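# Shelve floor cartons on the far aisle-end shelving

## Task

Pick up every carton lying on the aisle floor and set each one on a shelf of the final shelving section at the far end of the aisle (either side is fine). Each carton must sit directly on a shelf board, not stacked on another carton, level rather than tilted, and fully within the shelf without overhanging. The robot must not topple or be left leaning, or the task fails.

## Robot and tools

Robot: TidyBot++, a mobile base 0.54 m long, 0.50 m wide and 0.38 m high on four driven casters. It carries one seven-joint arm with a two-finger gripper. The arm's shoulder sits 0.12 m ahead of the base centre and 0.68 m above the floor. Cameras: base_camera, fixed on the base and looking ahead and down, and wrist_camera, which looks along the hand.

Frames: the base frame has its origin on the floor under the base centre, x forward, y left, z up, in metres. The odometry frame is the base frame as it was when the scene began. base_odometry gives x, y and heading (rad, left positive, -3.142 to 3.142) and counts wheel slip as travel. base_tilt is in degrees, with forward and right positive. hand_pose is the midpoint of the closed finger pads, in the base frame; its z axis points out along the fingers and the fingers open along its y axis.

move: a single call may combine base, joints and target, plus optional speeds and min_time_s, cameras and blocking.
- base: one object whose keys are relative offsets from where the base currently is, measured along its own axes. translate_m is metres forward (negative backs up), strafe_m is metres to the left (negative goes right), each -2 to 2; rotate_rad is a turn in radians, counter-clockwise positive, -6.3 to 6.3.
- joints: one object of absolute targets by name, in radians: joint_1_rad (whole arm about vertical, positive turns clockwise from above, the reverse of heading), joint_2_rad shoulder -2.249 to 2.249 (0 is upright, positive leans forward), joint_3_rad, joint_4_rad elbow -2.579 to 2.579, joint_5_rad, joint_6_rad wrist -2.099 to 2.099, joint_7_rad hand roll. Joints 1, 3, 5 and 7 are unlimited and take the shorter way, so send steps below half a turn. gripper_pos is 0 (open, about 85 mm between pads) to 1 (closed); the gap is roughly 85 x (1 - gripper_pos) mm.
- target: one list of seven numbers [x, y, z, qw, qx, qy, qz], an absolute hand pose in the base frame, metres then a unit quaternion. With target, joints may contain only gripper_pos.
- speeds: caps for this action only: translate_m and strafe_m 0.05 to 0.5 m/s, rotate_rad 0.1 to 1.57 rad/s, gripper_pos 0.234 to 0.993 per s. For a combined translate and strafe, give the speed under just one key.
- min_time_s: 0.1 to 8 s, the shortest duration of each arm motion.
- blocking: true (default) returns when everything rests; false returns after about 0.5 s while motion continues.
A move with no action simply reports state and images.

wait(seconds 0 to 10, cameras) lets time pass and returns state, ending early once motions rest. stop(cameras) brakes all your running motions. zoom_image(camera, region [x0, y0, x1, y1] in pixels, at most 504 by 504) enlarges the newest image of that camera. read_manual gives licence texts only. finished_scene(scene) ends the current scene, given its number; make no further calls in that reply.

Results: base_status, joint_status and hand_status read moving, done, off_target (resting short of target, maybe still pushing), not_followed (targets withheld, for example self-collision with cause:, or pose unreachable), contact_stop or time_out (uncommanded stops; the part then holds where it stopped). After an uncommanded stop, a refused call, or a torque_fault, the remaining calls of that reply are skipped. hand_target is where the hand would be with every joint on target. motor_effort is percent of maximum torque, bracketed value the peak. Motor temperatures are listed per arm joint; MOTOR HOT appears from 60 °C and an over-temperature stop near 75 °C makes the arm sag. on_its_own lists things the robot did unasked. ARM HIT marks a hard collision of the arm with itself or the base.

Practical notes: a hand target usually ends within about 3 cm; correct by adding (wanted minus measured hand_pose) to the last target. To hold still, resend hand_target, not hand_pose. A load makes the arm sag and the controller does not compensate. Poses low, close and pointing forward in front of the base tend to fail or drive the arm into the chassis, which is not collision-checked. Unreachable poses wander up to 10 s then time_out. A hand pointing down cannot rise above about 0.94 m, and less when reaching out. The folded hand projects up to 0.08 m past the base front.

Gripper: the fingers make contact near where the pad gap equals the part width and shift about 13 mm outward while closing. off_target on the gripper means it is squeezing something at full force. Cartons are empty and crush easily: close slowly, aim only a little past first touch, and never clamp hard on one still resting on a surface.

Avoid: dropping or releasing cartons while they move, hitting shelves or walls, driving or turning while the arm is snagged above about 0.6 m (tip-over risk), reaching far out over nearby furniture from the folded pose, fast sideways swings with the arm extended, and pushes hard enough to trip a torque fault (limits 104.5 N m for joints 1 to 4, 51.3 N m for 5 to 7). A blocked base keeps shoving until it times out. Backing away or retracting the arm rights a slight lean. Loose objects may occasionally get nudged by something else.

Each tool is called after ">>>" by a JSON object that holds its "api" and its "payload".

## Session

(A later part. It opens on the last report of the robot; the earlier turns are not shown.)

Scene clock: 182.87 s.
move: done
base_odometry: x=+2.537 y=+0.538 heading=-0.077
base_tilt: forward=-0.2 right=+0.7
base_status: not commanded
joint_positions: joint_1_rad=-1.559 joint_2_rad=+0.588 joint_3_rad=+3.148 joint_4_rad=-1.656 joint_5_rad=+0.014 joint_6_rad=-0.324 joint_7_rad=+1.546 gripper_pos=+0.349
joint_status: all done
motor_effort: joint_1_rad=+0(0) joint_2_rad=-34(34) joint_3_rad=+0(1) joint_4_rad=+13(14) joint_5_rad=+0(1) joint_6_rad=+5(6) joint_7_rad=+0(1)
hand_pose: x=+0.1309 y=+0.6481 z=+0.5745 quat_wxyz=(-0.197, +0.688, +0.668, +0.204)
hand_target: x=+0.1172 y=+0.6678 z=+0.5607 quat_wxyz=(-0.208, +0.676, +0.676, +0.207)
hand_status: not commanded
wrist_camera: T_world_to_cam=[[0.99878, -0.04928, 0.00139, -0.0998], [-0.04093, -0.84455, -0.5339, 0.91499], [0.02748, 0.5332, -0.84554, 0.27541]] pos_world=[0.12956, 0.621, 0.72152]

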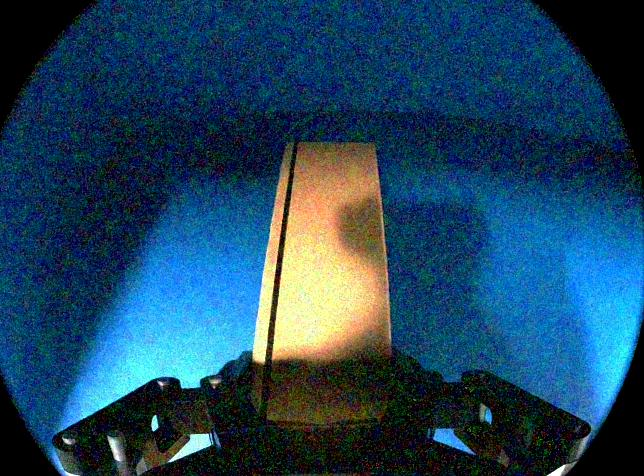

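>>> {"api": "move", "payload": {"joints": {"gripper_pos": 0.05}, "speeds": {"gripper_pos": 0.25}, "cameras": []}}

>>> {"api": "move", "payload": {"joints": {"joint_2_rad": 0.19, "joint_4_rad": -1.99, "joint_6_rad": -0.47}, "min_time_s": 2.5, "cameras": ["wrist_camera"]}}

>>> {"api": "move", "payload": {"joints": {"joint_2_rad": -0.4, "joint_4_rad": -2.5, "joint_6_rad": -0.7}, "min_time_s": 1.5, "cameras": ["wrist_camera"]}}

Scene clock: 188.33 s.
move: done
base_odometry: x=+2.537 y=+0.538 heading=-0.077
base_tilt: forward=-0.2 right=+0.7
base_status: not commanded
joint_positions: joint_1_rad=-1.559 joint_2_rad=+0.593 joint_3_rad=+3.148 joint_4_rad=-1.656 joint_5_rad=+0.014 joint_6_rad=-0.321 joint_7_rad=+1.546 gripper_pos=+0.054
joint_status: all done
motor_effort: joint_1_rad=+0(0) joint_2_rad=-34(34) joint_3_rad=+0(1) joint_4_rad=+14(14) joint_5_rad=+0(1) joint_6_rad=+5(5) joint_7_rad=+0(1)
hand_pose: x=+0.1309 y=+0.6486 z=+0.5721 quat_wxyz=(-0.196, +0.688, +0.669, +0.203)
hand_target: x=+0.1172 y=+0.6678 z=+0.5607 quat_wxyz=(-0.208, +0.676, +0.676, +0.207)
hand_status: not commanded

Scene clock: 191.17 s.
move: done
base_odometry: x=+2.537 y=+0.538 heading=-0.077
base_tilt: forward=-0.2 right=+0.7
base_status: not commanded
joint_positions: joint_1_rad=-1.559 joint_2_rad=+0.232 joint_3_rad=+3.148 joint_4_rad=-1.966 joint_5_rad=+0.014 joint_6_rad=-0.424 joint_7_rad=+1.546 gripper_pos=+0.054
joint_status: all done
motor_effort: joint_1_rad=+0(1) joint_2_rad=-23(35) joint_3_rad=+0(1) joint_4_rad=+14(15) joint_5_rad=+0(1) joint_6_rad=+4(5) joint_7_rad=+0(0)
hand_pose: x=+0.1289 y=+0.5060 z=+0.6369 quat_wxyz=(-0.179, +0.694, +0.673, +0.185)
hand_target: x=+0.1173 y=+0.4842 z=+0.6407 quat_wxyz=(-0.172, +0.686, +0.686, +0.172)
hand_status: not commanded
wrist_camera: T_world_to_cam=[[0.99868, -0.05137, 0.00184, -0.10414], [-0.04393, -0.87155, -0.48833, 0.81325], [0.02669, 0.48761, -0.87266, 0.44448]] pos_world=[0.12786, 0.48671, 0.78521]

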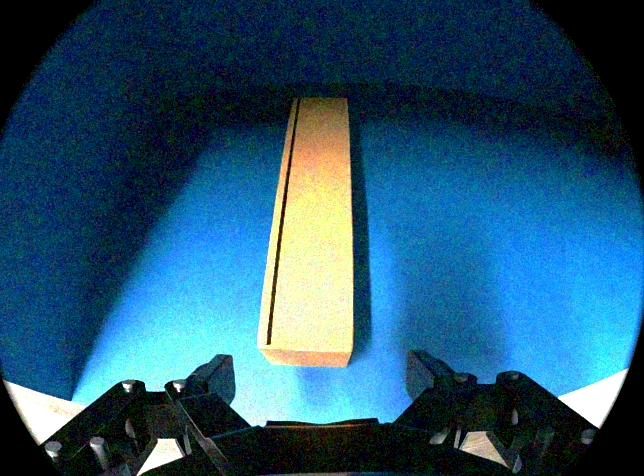

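Scene clock: 193.00 s.
move: done
base_odometry: x=+2.537 y=+0.538 heading=-0.077
base_tilt: forward=-0.2 right=+0.7
base_status: not commanded
joint_positions: joint_1_rad=-1.559 joint_2_rad=-0.376 joint_3_rad=+3.148 joint_4_rad=-2.476 joint_5_rad=+0.014 joint_6_rad=-0.653 joint_7_rad=+1.546 gripper_pos=+0.054
joint_status: all done
motor_effort: joint_1_rad=+0(0) joint_2_rad=-3(24) joint_3_rad=+0(1) joint_4_rad=+14(16) joint_5_rad=+0(1) joint_6_rad=+3(5) joint_7_rad=+0(0)
hand_pose: x=+0.1245 y=+0.2348 z=+0.6264 quat_wxyz=(-0.134, +0.705, +0.682, +0.139)
hand_target: x=+0.1175 y=+0.2118 z=+0.6173 quat_wxyz=(-0.120, +0.697, +0.697, +0.120)
hand_status: not commanded
wrist_camera: T_world_to_cam=[[0.99857, -0.05336, 0.00421, -0.11471], [-0.04804, -0.92817, -0.36904, 0.51066], [0.0236, 0.36831, -0.9294, 0.63164]] pos_world=[0.12417, 0.23522, 0.77598]

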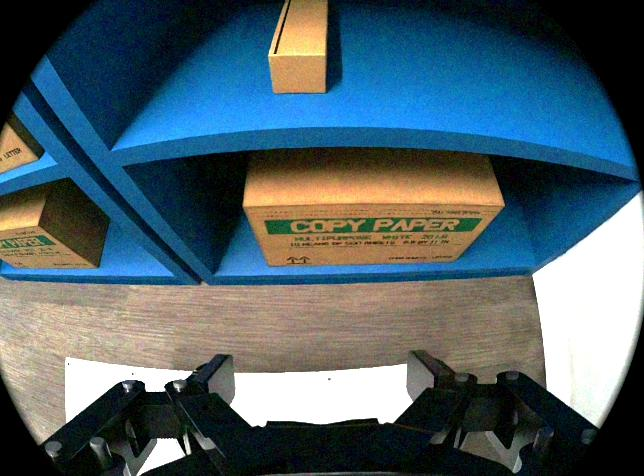

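>>> {"api": "move", "payload": {"base": {"translate_m": -1.45, "strafe_m": 0.03}, "joints": {"joint_1_rad": 1.48}, "min_time_s": 3, "cameras": ["base_camera"]}}

Scene clock: 207.87 s.
move: done
base_odometry: x=+1.094 y=+0.679 heading=-0.077
base_tilt: forward=-0.2 right=+0.7
base_status: done
joint_positions: joint_1_rad=+1.469 joint_2_rad=-0.377 joint_3_rad=+3.148 joint_4_rad=-2.476 joint_5_rad=+0.014 joint_6_rad=-0.656 joint_7_rad=+1.546 gripper_pos=+0.054
joint_status: all done
motor_effort: joint_1_rad=+0(2) joint_2_rad=-3(4) joint_3_rad=+0(1) joint_4_rad=+14(14) joint_5_rad=+0(1) joint_6_rad=+3(4) joint_7_rad=+0(1)
hand_pose: x=+0.1401 y=-0.2331 z=+0.6263 quat_wxyz=(+0.131, +0.721, -0.665, +0.141)
hand_target: x=+0.1398 y=-0.2108 z=+0.6173 quat_wxyz=(+0.115, +0.728, -0.664, +0.125)
hand_status: not commanded

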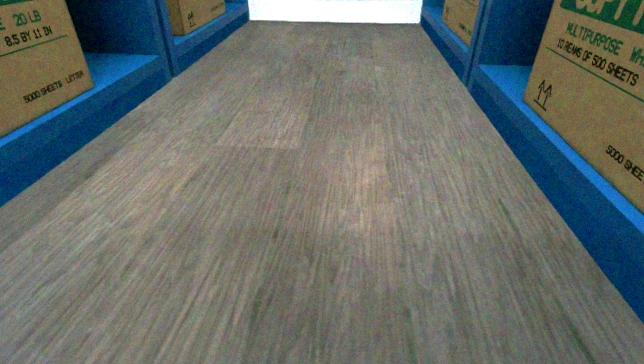

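>>> {"api": "move", "payload": {"base": {"translate_m": -0.7014, "strafe_m": -0.1514, "rotate_rad": 0.154}, "joints": {"joint_1_rad": 1.575, "joint_2_rad": 1.51, "joint_4_rad": -1.63, "joint_6_rad": 0.64, "gripper_pos": 0.0}, "min_time_s": 3, "cameras": ["wrist_camera"]}}

Scene clock: 217.63 s.
move: done
base_odometry: x=+0.383 y=+0.582 heading=+0.077
base_tilt: forward=-0.2 right=+0.7
base_status: done
joint_positions: joint_1_rad=+1.566 joint_2_rad=+1.467 joint_3_rad=+3.148 joint_4_rad=-1.653 joint_5_rad=+0.014 joint_6_rad=+0.597 joint_7_rad=+1.546 gripper_pos=+0.002
joint_status: all done
motor_effort: joint_1_rad=+0(3) joint_2_rad=-38(40) joint_3_rad=-1(2) joint_4_rad=+3(15) joint_5_rad=+0(1) joint_6_rad=+5(6) joint_7_rad=+0(1)
hand_pose: x=+0.1218 y=-0.6056 z=+0.1574 quat_wxyz=(+0.213, +0.672, -0.675, +0.217)
hand_target: x=+0.1187 y=-0.6068 z=+0.1437 quat_wxyz=(+0.223, +0.669, -0.673, +0.223)
hand_status: not commanded
wrist_camera: T_world_to_cam=[[-0.99973, 0.02179, -0.00839, 0.13605], [0.02268, 0.8209, -0.57063, 0.63974], [-0.00554, -0.57066, -0.82117, -0.0769]] pos_world=[0.12108, -0.572, 0.30305]

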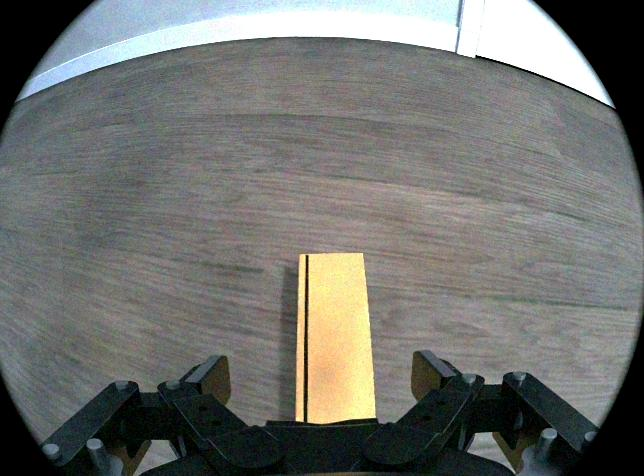

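>>> {"api": "move", "payload": {"base": {"translate_m": -0.009}, "joints": {"joint_2_rad": 1.735, "joint_4_rad": -1.29, "joint_6_rad": 0.405}, "min_time_s": 2.2, "cameras": ["wrist_camera"]}}

Scene clock: 225.53 s.
move: done
base_odometry: x=+0.374 y=+0.581 heading=+0.077
base_tilt: forward=-0.2 right=+0.7
base_status: done
joint_positions: joint_1_rad=+1.577 joint_2_rad=+1.687 joint_3_rad=+3.148 joint_4_rad=-1.312 joint_5_rad=+0.014 joint_6_rad=+0.454 joint_7_rad=+1.546 gripper_pos=+0.002
joint_status: all done
motor_effort: joint_1_rad=+0(4) joint_2_rad=-40(40) joint_3_rad=-1(2) joint_4_rad=+5(5) joint_5_rad=+1(1) joint_6_rad=+5(6) joint_7_rad=+0(1)
hand_pose: x=+0.1153 y=-0.6372 z=+0.0641 quat_wxyz=(+0.207, +0.672, -0.680, +0.208)
hand_target: x=+0.1187 y=-0.6068 z=+0.0309 quat_wxyz=(+0.182, +0.681, -0.685, +0.183)
hand_status: not commanded
wrist_camera: T_world_to_cam=[[-0.99949, 0.03139, -0.00634, 0.13542], [0.02967, 0.83299, -0.55249, 0.6183], [-0.01206, -0.55239, -0.8335, -0.15834]] pos_world=[0.1151, -0.60675, 0.21049]

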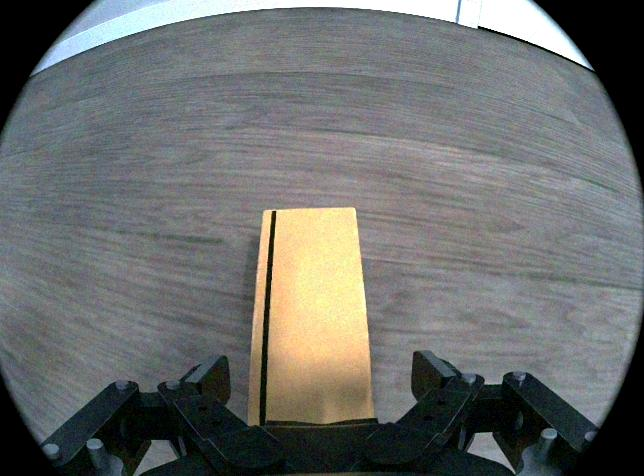

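>>> {"api": "move", "payload": {"base": {"translate_m": 0.006}, "joints": {"joint_2_rad": 1.774}, "min_time_s": 1.2, "cameras": []}}

>>> {"api": "move", "payload": {"joints": {"gripper_pos": 0.28}, "speeds": {"gripper_pos": 0.3}, "cameras": ["wrist_camera"]}}

>>> {"api": "move", "payload": {"joints": {"gripper_pos": 0.335}, "speeds": {"gripper_pos": 0.234}, "cameras": []}}

>>> {"api": "move", "payload": {"joints": {"gripper_pos": 0.35}, "speeds": {"gripper_pos": 0.234}, "cameras": ["wrist_camera"]}}

Scene clock: 230.73 s.
move: done
base_odometry: x=+0.380 y=+0.582 heading=+0.077
base_tilt: forward=-0.2 right=+0.8
base_status: done
joint_positions: joint_1_rad=+1.572 joint_2_rad=+1.725 joint_3_rad=+3.147 joint_4_rad=-1.312 joint_5_rad=+0.014 joint_6_rad=+0.452 joint_7_rad=+1.546 gripper_pos=+0.002
joint_status: all done
motor_effort: joint_1_rad=+0(3) joint_2_rad=-38(40) joint_3_rad=-1(2) joint_4_rad=+4(5) joint_5_rad=+0(1) joint_6_rad=+4(5) joint_7_rad=+0(0)
hand_pose: x=+0.1181 y=-0.6130 z=+0.0402 quat_wxyz=(+0.193, +0.677, -0.683, +0.195)
hand_target: x=+0.1188 y=-0.5809 z=+0.0078 quat_wxyz=(+0.169, +0.685, -0.689, +0.169)
hand_status: not commanded

Scene clock: 232.27 s.
move: done
base_odometry: x=+0.380 y=+0.582 heading=+0.077
base_tilt: forward=-0.2 right=+0.7
base_status: not commanded
joint_positions: joint_1_rad=+1.572 joint_2_rad=+1.725 joint_3_rad=+3.147 joint_4_rad=-1.312 joint_5_rad=+0.014 joint_6_rad=+0.452 joint_7_rad=+1.546 gripper_pos=+0.280
joint_status: all done
motor_effort: joint_1_rad=+0(0) joint_2_rad=-38(39) joint_3_rad=-1(1) joint_4_rad=+4(4) joint_5_rad=+0(1) joint_6_rad=+4(5) joint_7_rad=+0(1)
hand_pose: x=+0.1181 y=-0.6130 z=+0.0402 quat_wxyz=(+0.193, +0.677, -0.683, +0.195)
hand_target: x=+0.1188 y=-0.5809 z=+0.0078 quat_wxyz=(+0.169, +0.685, -0.689, +0.169)
hand_status: not commanded
wrist_camera: T_world_to_cam=[[-0.99961, 0.02741, -0.00547, 0.1349], [0.02627, 0.85434, -0.51906, 0.59703], [-0.00955, -0.519, -0.85472, -0.14388]] pos_world=[0.11779, -0.58844, 0.18765]

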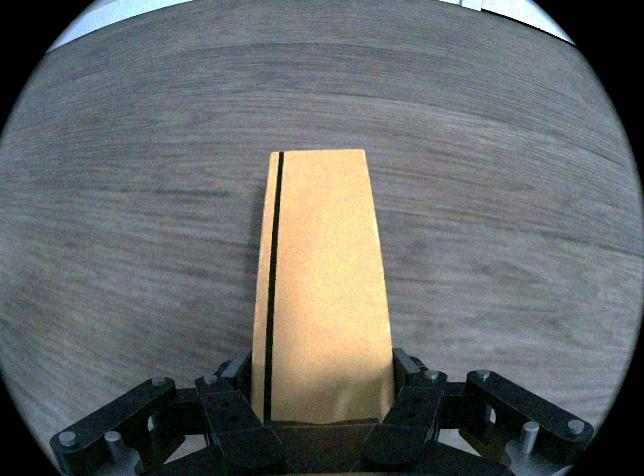

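Scene clock: 233.03 s.
move: done
base_odometry: x=+0.380 y=+0.582 heading=+0.077
base_tilt: forward=-0.2 right=+0.7
base_status: not commanded
joint_positions: joint_1_rad=+1.572 joint_2_rad=+1.725 joint_3_rad=+3.147 joint_4_rad=-1.312 joint_5_rad=+0.014 joint_6_rad=+0.452 joint_7_rad=+1.546 gripper_pos=+0.333
joint_status: all done
motor_effort: joint_1_rad=+0(1) joint_2_rad=-36(39) joint_3_rad=-1(2) joint_4_rad=+4(4) joint_5_rad=+0(1) joint_6_rad=+3(5) joint_7_rad=+0(0)
hand_pose: x=+0.1181 y=-0.6130 z=+0.0402 quat_wxyz=(+0.193, +0.677, -0.683, +0.195)
hand_target: x=+0.1188 y=-0.5809 z=+0.0078 quat_wxyz=(+0.169, +0.685, -0.689, +0.169)
hand_status: not commanded

Scene clock: 234.07 s.
move: done
base_odometry: x=+0.380 y=+0.582 heading=+0.077
base_tilt: forward=-0.2 right=+0.7
base_status: not commanded
joint_positions: joint_1_rad=+1.572 joint_2_rad=+1.725 joint_3_rad=+3.147 joint_4_rad=-1.312 joint_5_rad=+0.014 joint_6_rad=+0.452 joint_7_rad=+1.546 gripper_pos=+0.349
joint_status: all done
motor_effort: joint_1_rad=+0(0) joint_2_rad=-33(37) joint_3_rad=-1(1) joint_4_rad=+4(5) joint_5_rad=+0(1) joint_6_rad=+3(4) joint_7_rad=+0(0)
hand_pose: x=+0.1181 y=-0.6130 z=+0.0402 quat_wxyz=(+0.193, +0.677, -0.683, +0.195)
hand_target: x=+0.1188 y=-0.5809 z=+0.0078 quat_wxyz=(+0.169, +0.685, -0.689, +0.169)
hand_status: not commanded
wrist_camera: T_world_to_cam=[[-0.99961, 0.02741, -0.00547, 0.1349], [0.02627, 0.85434, -0.51906, 0.59703], [-0.00955, -0.519, -0.85472, -0.14388]] pos_world=[0.11779, -0.58844, 0.18765]

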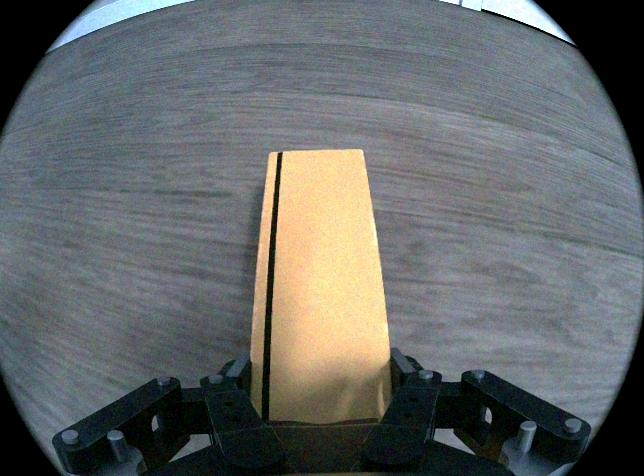

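>>> {"api": "move", "payload": {"joints": {"joint_2_rad": 1.58}, "min_time_s": 1, "cameras": []}}

>>> {"api": "move", "payload": {"base": {"translate_m": 0.2274, "strafe_m": 0.0878, "rotate_rad": -0.154}, "joints": {"joint_1_rad": 0.0, "joint_2_rad": -0.40, "joint_4_rad": -2.24, "joint_6_rad": -0.79}, "min_time_s": 3.5, "cameras": ["all"]}}

Scene clock: 246.23 s.
move: done
base_odometry: x=+0.380 y=+0.582 heading=+0.077
base_tilt: forward=-0.3 right=+0.7
base_status: not commanded
joint_positions: joint_1_rad=+1.572 joint_2_rad=+1.627 joint_3_rad=+3.147 joint_4_rad=-1.305 joint_5_rad=+0.014 joint_6_rad=+0.442 joint_7_rad=+1.546 gripper_pos=+0.349
joint_status: all done
motor_effort: joint_1_rad=+0(0) joint_2_rad=-42(42) joint_3_rad=-1(1) joint_4_rad=+6(6) joint_5_rad=+1(1) joint_6_rad=+5(6) joint_7_rad=+0(0)
hand_pose: x=+0.1180 y=-0.6743 z=+0.1030 quat_wxyz=(+0.225, +0.667, -0.673, +0.228)
hand_target: x=+0.1183 y=-0.7000 z=+0.1324 quat_wxyz=(+0.235, +0.665, -0.669, +0.235)
hand_status: not commanded

Scene clock: 250.03 s.
move: done
base_odometry: x=+0.600 y=+0.687 heading=-0.077
base_tilt: forward=-0.2 right=+0.7
base_status: done
joint_positions: joint_1_rad=+0.012 joint_2_rad=-0.373 joint_3_rad=+3.133 joint_4_rad=-2.216 joint_5_rad=+0.014 joint_6_rad=-0.741 joint_7_rad=+1.546 gripper_pos=+0.349
joint_status: all done
motor_effort: joint_1_rad=+0(9) joint_2_rad=-5(45) joint_3_rad=+1(5) joint_4_rad=+17(17) joint_5_rad=+1(1) joint_6_rad=+5(7) joint_7_rad=+0(1)
hand_pose: x=+0.4331 y=-0.0027 z=+0.7251 quat_wxyz=(+0.005, +0.961, -0.009, +0.275)
hand_target: x=+0.4106 y=+0.0018 z=+0.7143 quat_wxyz=(+0.000, +0.967, +0.000, +0.253)
hand_status: not commanded
pictures: base_camera, wrist_camera
wrist_camera: T_world_to_cam=[[-0.04061, -0.99917, 0.00414, 0.01171], [-0.85332, 0.03253, -0.52038, 0.80253], [0.51981, -0.02467, -0.85393, 0.5328]] pos_world=[0.40833, -0.00127, 0.87255]

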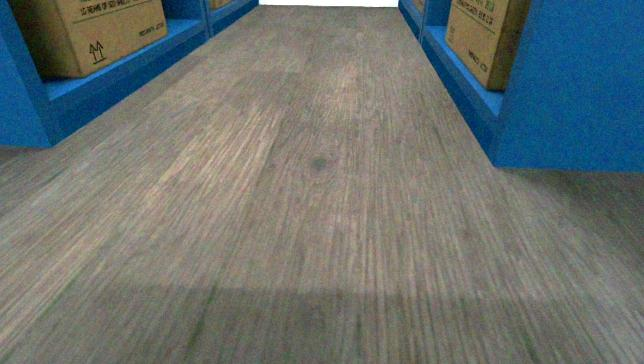

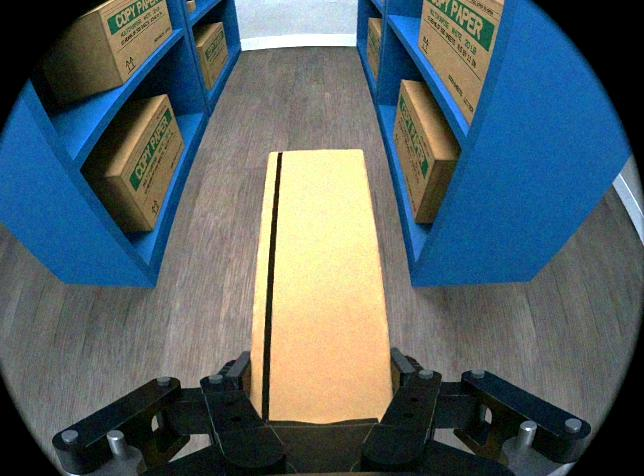

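>>> {"api": "move", "payload": {"base": {"translate_m": 0.4, "strafe_m": 0.08}, "cameras": ["base_camera"]}}

Scene clock: 265.50 s.
move: done
base_odometry: x=+1.005 y=+0.736 heading=-0.076
base_tilt: forward=-0.2 right=+0.7
base_status: done
joint_positions: joint_1_rad=+0.011 joint_2_rad=-0.380 joint_3_rad=+3.133 joint_4_rad=-2.218 joint_5_rad=+0.014 joint_6_rad=-0.748 joint_7_rad=+1.546 gripper_pos=+0.349
joint_status: not commanded
motor_effort: joint_1_rad=+0(1) joint_2_rad=-5(9) joint_3_rad=+0(1) joint_4_rad=+17(17) joint_5_rad=+0(1) joint_6_rad=+5(5) joint_7_rad=+0(0)
hand_pose: x=+0.4304 y=-0.0025 z=+0.7252 quat_wxyz=(+0.005, +0.962, -0.009, +0.274)
hand_target: x=+0.4106 y=+0.0018 z=+0.7143 quat_wxyz=(+0.000, +0.967, +0.000, +0.253)
hand_status: not commanded

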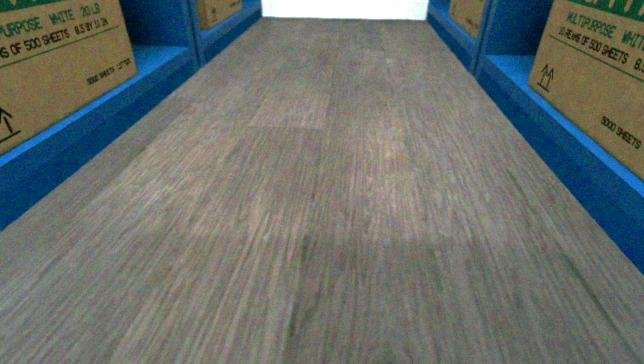

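>>> {"api": "move", "payload": {"base": {"translate_m": 1.5, "strafe_m": -0.055, "rotate_rad": -0.02}, "speeds": {"translate_m": 0.45}, "cameras": ["base_camera"]}}

Scene clock: 274.73 s.
move: done
base_odometry: x=+2.496 y=+0.567 heading=-0.097
base_tilt: forward=-0.2 right=+0.7
base_status: done
joint_positions: joint_1_rad=+0.009 joint_2_rad=-0.383 joint_3_rad=+3.133 joint_4_rad=-2.219 joint_5_rad=+0.014 joint_6_rad=-0.749 joint_7_rad=+1.546 gripper_pos=+0.349
joint_status: not commanded
motor_effort: joint_1_rad=+0(1) joint_2_rad=-5(7) joint_3_rad=+0(1) joint_4_rad=+16(17) joint_5_rad=+1(1) joint_6_rad=+5(5) joint_7_rad=+0(1)
hand_pose: x=+0.4296 y=-0.0021 z=+0.7255 quat_wxyz=(+0.005, +0.961, -0.008, +0.275)
hand_target: x=+0.4106 y=+0.0018 z=+0.7143 quat_wxyz=(+0.000, +0.967, +0.000, +0.253)
hand_status: not commanded

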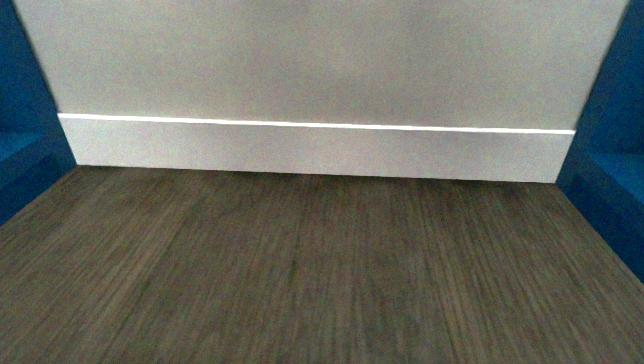

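>>> {"api": "move", "payload": {"base": {"translate_m": 0.19}, "joints": {"joint_1_rad": -1.57}, "min_time_s": 2.3, "cameras": ["all"]}}

Scene clock: 284.03 s.
move: done
base_odometry: x=+2.686 y=+0.548 heading=-0.097
base_tilt: forward=-0.2 right=+0.7
base_status: done
joint_positions: joint_1_rad=-1.559 joint_2_rad=-0.385 joint_3_rad=+3.133 joint_4_rad=-2.219 joint_5_rad=+0.014 joint_6_rad=-0.750 joint_7_rad=+1.546 gripper_pos=+0.349
joint_status: all done
motor_effort: joint_1_rad=+0(2) joint_2_rad=-5(9) joint_3_rad=+0(1) joint_4_rad=+17(17) joint_5_rad=+0(1) joint_6_rad=+5(6) joint_7_rad=+0(1)
hand_pose: x=+0.1219 y=+0.3099 z=+0.7258 quat_wxyz=(-0.191, +0.687, +0.673, +0.198)
hand_target: x=+0.1174 y=+0.2916 z=+0.7143 quat_wxyz=(-0.179, +0.684, +0.684, +0.179)
hand_status: not commanded
pictures: base_camera, wrist_camera
wrist_camera: T_world_to_cam=[[0.99913, -0.04156, 0.00416, -0.11214], [-0.03333, -0.8534, -0.52019, 0.70169], [0.02517, 0.5196, -0.85404, 0.59455]] pos_world=[0.12047, 0.28523, 0.87325]

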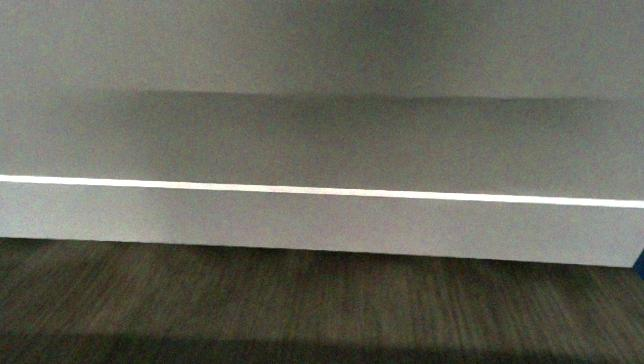

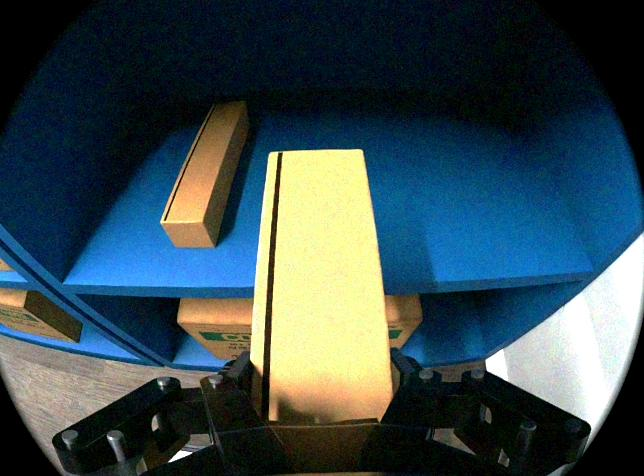

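>>> {"api": "move", "payload": {"joints": {"joint_2_rad": 0.27, "joint_4_rad": -1.915, "joint_6_rad": -0.36}, "min_time_s": 3, "cameras": ["wrist_camera"]}}

>>> {"api": "move", "payload": {"joints": {"joint_2_rad": 0.57, "joint_4_rad": -1.62}, "min_time_s": 2.5, "cameras": ["wrist_camera"]}}

Scene clock: 290.50 s.
move: done
base_odometry: x=+2.686 y=+0.548 heading=-0.097
base_tilt: forward=-0.2 right=+0.7
base_status: not commanded
joint_positions: joint_1_rad=-1.559 joint_2_rad=+0.240 joint_3_rad=+3.133 joint_4_rad=-1.948 joint_5_rad=+0.014 joint_6_rad=-0.404 joint_7_rad=+1.546 gripper_pos=+0.349
joint_status: all done
motor_effort: joint_1_rad=+0(0) joint_2_rad=-24(25) joint_3_rad=+0(1) joint_4_rad=+15(17) joint_5_rad=+0(1) joint_6_rad=+5(5) joint_7_rad=+0(1)
hand_pose: x=+0.1214 y=+0.5188 z=+0.6428 quat_wxyz=(-0.191, +0.687, +0.675, +0.192)
hand_target: x=+0.1172 y=+0.5440 z=+0.6486 quat_wxyz=(-0.208, +0.676, +0.676, +0.208)
hand_status: not commanded
wrist_camera: T_world_to_cam=[[0.99932, -0.03665, -0.0027, -0.10082], [-0.03286, -0.85801, -0.51259, 0.83418], [0.01647, 0.51233, -0.85863, 0.42294]] pos_world=[0.12119, 0.49535, 0.79046]

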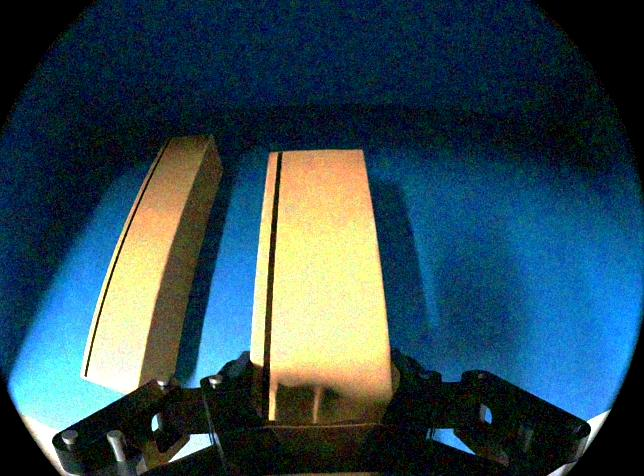

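Scene clock: 293.30 s.
move: done
base_odometry: x=+2.686 y=+0.548 heading=-0.097
base_tilt: forward=-0.2 right=+0.6
base_status: not commanded
joint_positions: joint_1_rad=-1.559 joint_2_rad=+0.531 joint_3_rad=+3.133 joint_4_rad=-1.653 joint_5_rad=+0.014 joint_6_rad=-0.402 joint_7_rad=+1.546 gripper_pos=+0.349
joint_status: all done
motor_effort: joint_1_rad=+0(0) joint_2_rad=-33(34) joint_3_rad=+0(1) joint_4_rad=+15(15) joint_5_rad=+1(1) joint_6_rad=+5(5) joint_7_rad=+0(1)
hand_pose: x=+0.1222 y=+0.6345 z=+0.5995 quat_wxyz=(-0.194, +0.686, +0.673, +0.194)
hand_target: x=+0.1172 y=+0.6567 z=+0.5952 quat_wxyz=(-0.207, +0.677, +0.676, +0.206)
hand_status: not commanded
wrist_camera: T_world_to_cam=[[0.99928, -0.03757, -0.0053, -0.09524], [-0.03486, -0.8541, -0.51894, 0.91288], [0.01497, 0.51875, -0.85479, 0.32034]] pos_world=[0.12219, 0.60994, 0.74705]

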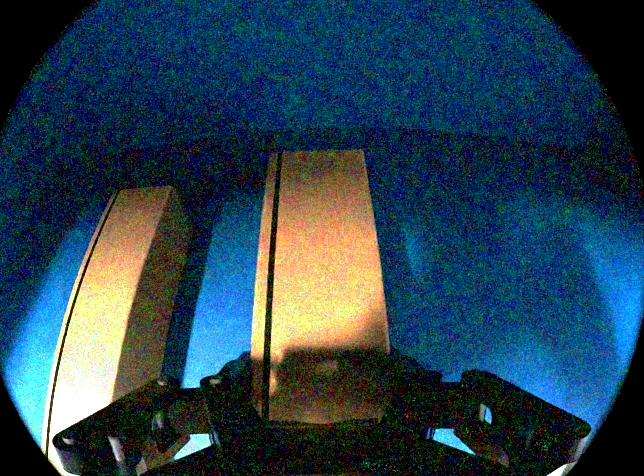

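>>> {"api": "move", "payload": {"joints": {"joint_2_rad": 0.618, "joint_6_rad": -0.308}, "min_time_s": 1.8, "cameras": []}}

>>> {"api": "move", "payload": {"joints": {"joint_2_rad": 0.632, "joint_6_rad": -0.294}, "min_time_s": 1, "cameras": []}}

>>> {"api": "move", "payload": {"joints": {"joint_2_rad": 0.641, "joint_6_rad": -0.285}, "min_time_s": 1, "cameras": ["wrist_camera"]}}

Scene clock: 298.63 s.
move: done
base_odometry: x=+2.686 y=+0.548 heading=-0.097
base_tilt: forward=-0.2 right=+0.6
base_status: not commanded
joint_positions: joint_1_rad=-1.559 joint_2_rad=+0.575 joint_3_rad=+3.133 joint_4_rad=-1.653 joint_5_rad=+0.014 joint_6_rad=-0.352 joint_7_rad=+1.546 gripper_pos=+0.349
joint_status: all done
motor_effort: joint_1_rad=+0(0) joint_2_rad=-34(35) joint_3_rad=+0(1) joint_4_rad=+14(15) joint_5_rad=+1(1) joint_6_rad=+5(6) joint_7_rad=+0(1)
hand_pose: x=+0.1220 y=+0.6435 z=+0.5797 quat_wxyz=(-0.197, +0.686, +0.673, +0.196)
hand_target: x=+0.1172 y=+0.6654 z=+0.5725 quat_wxyz=(-0.208, +0.676, +0.676, +0.207)
hand_status: not commanded

Scene clock: 299.93 s.
move: done
base_odometry: x=+2.686 y=+0.548 heading=-0.097
base_tilt: forward=-0.2 right=+0.6
base_status: not commanded
joint_positions: joint_1_rad=-1.559 joint_2_rad=+0.587 joint_3_rad=+3.133 joint_4_rad=-1.653 joint_5_rad=+0.014 joint_6_rad=-0.338 joint_7_rad=+1.546 gripper_pos=+0.349
joint_status: all done
motor_effort: joint_1_rad=+0(0) joint_2_rad=-34(35) joint_3_rad=-1(1) joint_4_rad=+14(15) joint_5_rad=+0(1) joint_6_rad=+5(5) joint_7_rad=+0(1)
hand_pose: x=+0.1220 y=+0.6459 z=+0.5738 quat_wxyz=(-0.197, +0.686, +0.673, +0.196)
hand_target: x=+0.1172 y=+0.6674 z=+0.5657 quat_wxyz=(-0.208, +0.676, +0.676, +0.207)
hand_status: not commanded

Scene clock: 301.23 s.
move: done
base_odometry: x=+2.686 y=+0.548 heading=-0.097
base_tilt: forward=-0.2 right=+0.6
base_status: not commanded
joint_positions: joint_1_rad=-1.559 joint_2_rad=+0.591 joint_3_rad=+3.133 joint_4_rad=-1.652 joint_5_rad=+0.014 joint_6_rad=-0.329 joint_7_rad=+1.546 gripper_pos=+0.349
joint_status: all done
motor_effort: joint_1_rad=+0(0) joint_2_rad=-33(35) joint_3_rad=-1(1) joint_4_rad=+14(14) joint_5_rad=+0(1) joint_6_rad=+5(5) joint_7_rad=+0(0)
hand_pose: x=+0.1219 y=+0.6483 z=+0.5736 quat_wxyz=(-0.199, +0.685, +0.672, +0.198)
hand_target: x=+0.1172 y=+0.6687 z=+0.5612 quat_wxyz=(-0.208, +0.676, +0.676, +0.207)
hand_status: not commanded
wrist_camera: T_world_to_cam=[[0.9993, -0.03691, -0.00674, -0.0943], [-0.03486, -0.84691, -0.53059, 0.9132], [0.01387, 0.53046, -0.8476, 0.27941]] pos_world=[0.1222, 0.62171, 0.72073]

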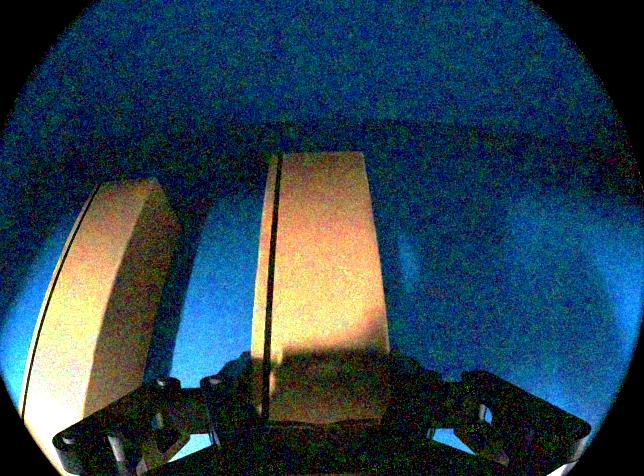

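>>> {"api": "move", "payload": {"joints": {"gripper_pos": 0.05}, "speeds": {"gripper_pos": 0.25}, "cameras": []}}

>>> {"api": "move", "payload": {"joints": {"joint_2_rad": 0.19, "joint_4_rad": -1.99, "joint_6_rad": -0.47}, "min_time_s": 2.5, "cameras": ["wrist_camera"]}}

>>> {"api": "move", "payload": {"joints": {"joint_2_rad": -0.4, "joint_4_rad": -2.5, "joint_6_rad": -0.7}, "min_time_s": 1.5, "cameras": ["wrist_camera"]}}

Scene clock: 306.20 s.
move: done
base_odometry: x=+2.686 y=+0.548 heading=-0.097
base_tilt: forward=-0.2 right=+0.6
base_status: not commanded
joint_positions: joint_1_rad=-1.559 joint_2_rad=+0.593 joint_3_rad=+3.133 joint_4_rad=-1.652 joint_5_rad=+0.014 joint_6_rad=-0.327 joint_7_rad=+1.546 gripper_pos=+0.054
joint_status: all done
motor_effort: joint_1_rad=+0(1) joint_2_rad=-34(34) joint_3_rad=-1(1) joint_4_rad=+14(14) joint_5_rad=+0(1) joint_6_rad=+4(5) joint_7_rad=+0(1)
hand_pose: x=+0.1219 y=+0.6487 z=+0.5725 quat_wxyz=(-0.199, +0.685, +0.672, +0.198)
hand_target: x=+0.1172 y=+0.6687 z=+0.5612 quat_wxyz=(-0.208, +0.676, +0.676, +0.207)
hand_status: not commanded

Scene clock: 309.03 s.
move: done
base_odometry: x=+2.686 y=+0.548 heading=-0.097
base_tilt: forward=-0.2 right=+0.7
base_status: not commanded
joint_positions: joint_1_rad=-1.559 joint_2_rad=+0.232 joint_3_rad=+3.133 joint_4_rad=-1.966 joint_5_rad=+0.014 joint_6_rad=-0.424 joint_7_rad=+1.546 gripper_pos=+0.054
joint_status: all done
motor_effort: joint_1_rad=+0(1) joint_2_rad=-23(35) joint_3_rad=+0(1) joint_4_rad=+14(15) joint_5_rad=+0(1) joint_6_rad=+4(5) joint_7_rad=+0(1)
hand_pose: x=+0.1214 y=+0.5059 z=+0.6369 quat_wxyz=(-0.181, +0.689, +0.677, +0.183)
hand_target: x=+0.1173 y=+0.4842 z=+0.6407 quat_wxyz=(-0.172, +0.686, +0.686, +0.172)
hand_status: not commanded
wrist_camera: T_world_to_cam=[[0.99932, -0.03685, -0.00163, -0.1019], [-0.03295, -0.87215, -0.48813, 0.81167], [0.01657, 0.48785, -0.87277, 0.4459]] pos_world=[0.12119, 0.48661, 0.78521]

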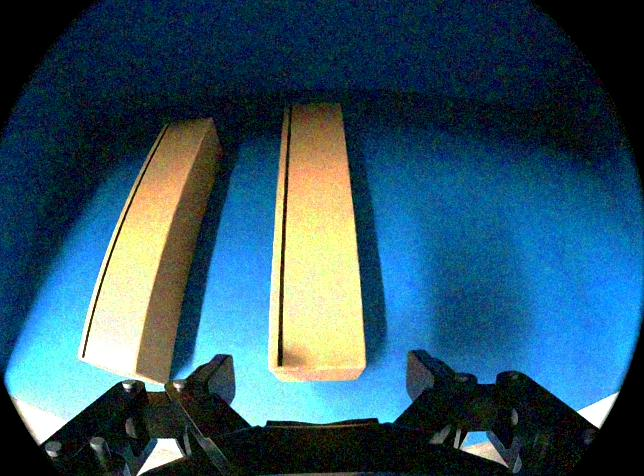

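Scene clock: 310.87 s.
move: done
base_odometry: x=+2.686 y=+0.548 heading=-0.097
base_tilt: forward=-0.2 right=+0.7
base_status: not commanded
joint_positions: joint_1_rad=-1.559 joint_2_rad=-0.376 joint_3_rad=+3.133 joint_4_rad=-2.476 joint_5_rad=+0.014 joint_6_rad=-0.653 joint_7_rad=+1.546 gripper_pos=+0.054
joint_status: all done
motor_effort: joint_1_rad=+0(0) joint_2_rad=-3(24) joint_3_rad=+0(1) joint_4_rad=+14(15) joint_5_rad=+1(1) joint_6_rad=+3(5) joint_7_rad=+0(0)
hand_pose: x=+0.1215 y=+0.2347 z=+0.6264 quat_wxyz=(-0.133, +0.700, +0.687, +0.140)
hand_target: x=+0.1175 y=+0.2118 z=+0.6173 quat_wxyz=(-0.120, +0.697, +0.697, +0.120)
hand_status: not commanded
wrist_camera: T_world_to_cam=[[0.99917, -0.03949, 0.00968, -0.1185], [-0.03313, -0.92879, -0.36913, 0.50876], [0.02357, 0.3685, -0.92933, 0.63157]] pos_world=[0.12037, 0.23512, 0.77588]

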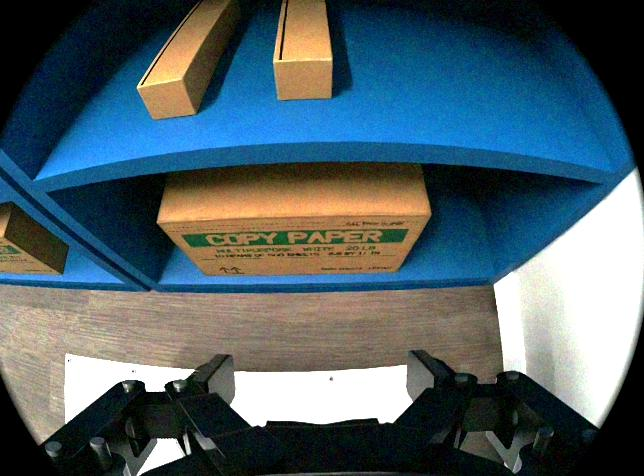

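>>> {"api": "finished_scene", "payload": {"scene": 2}}

The scene is finished: the task was done.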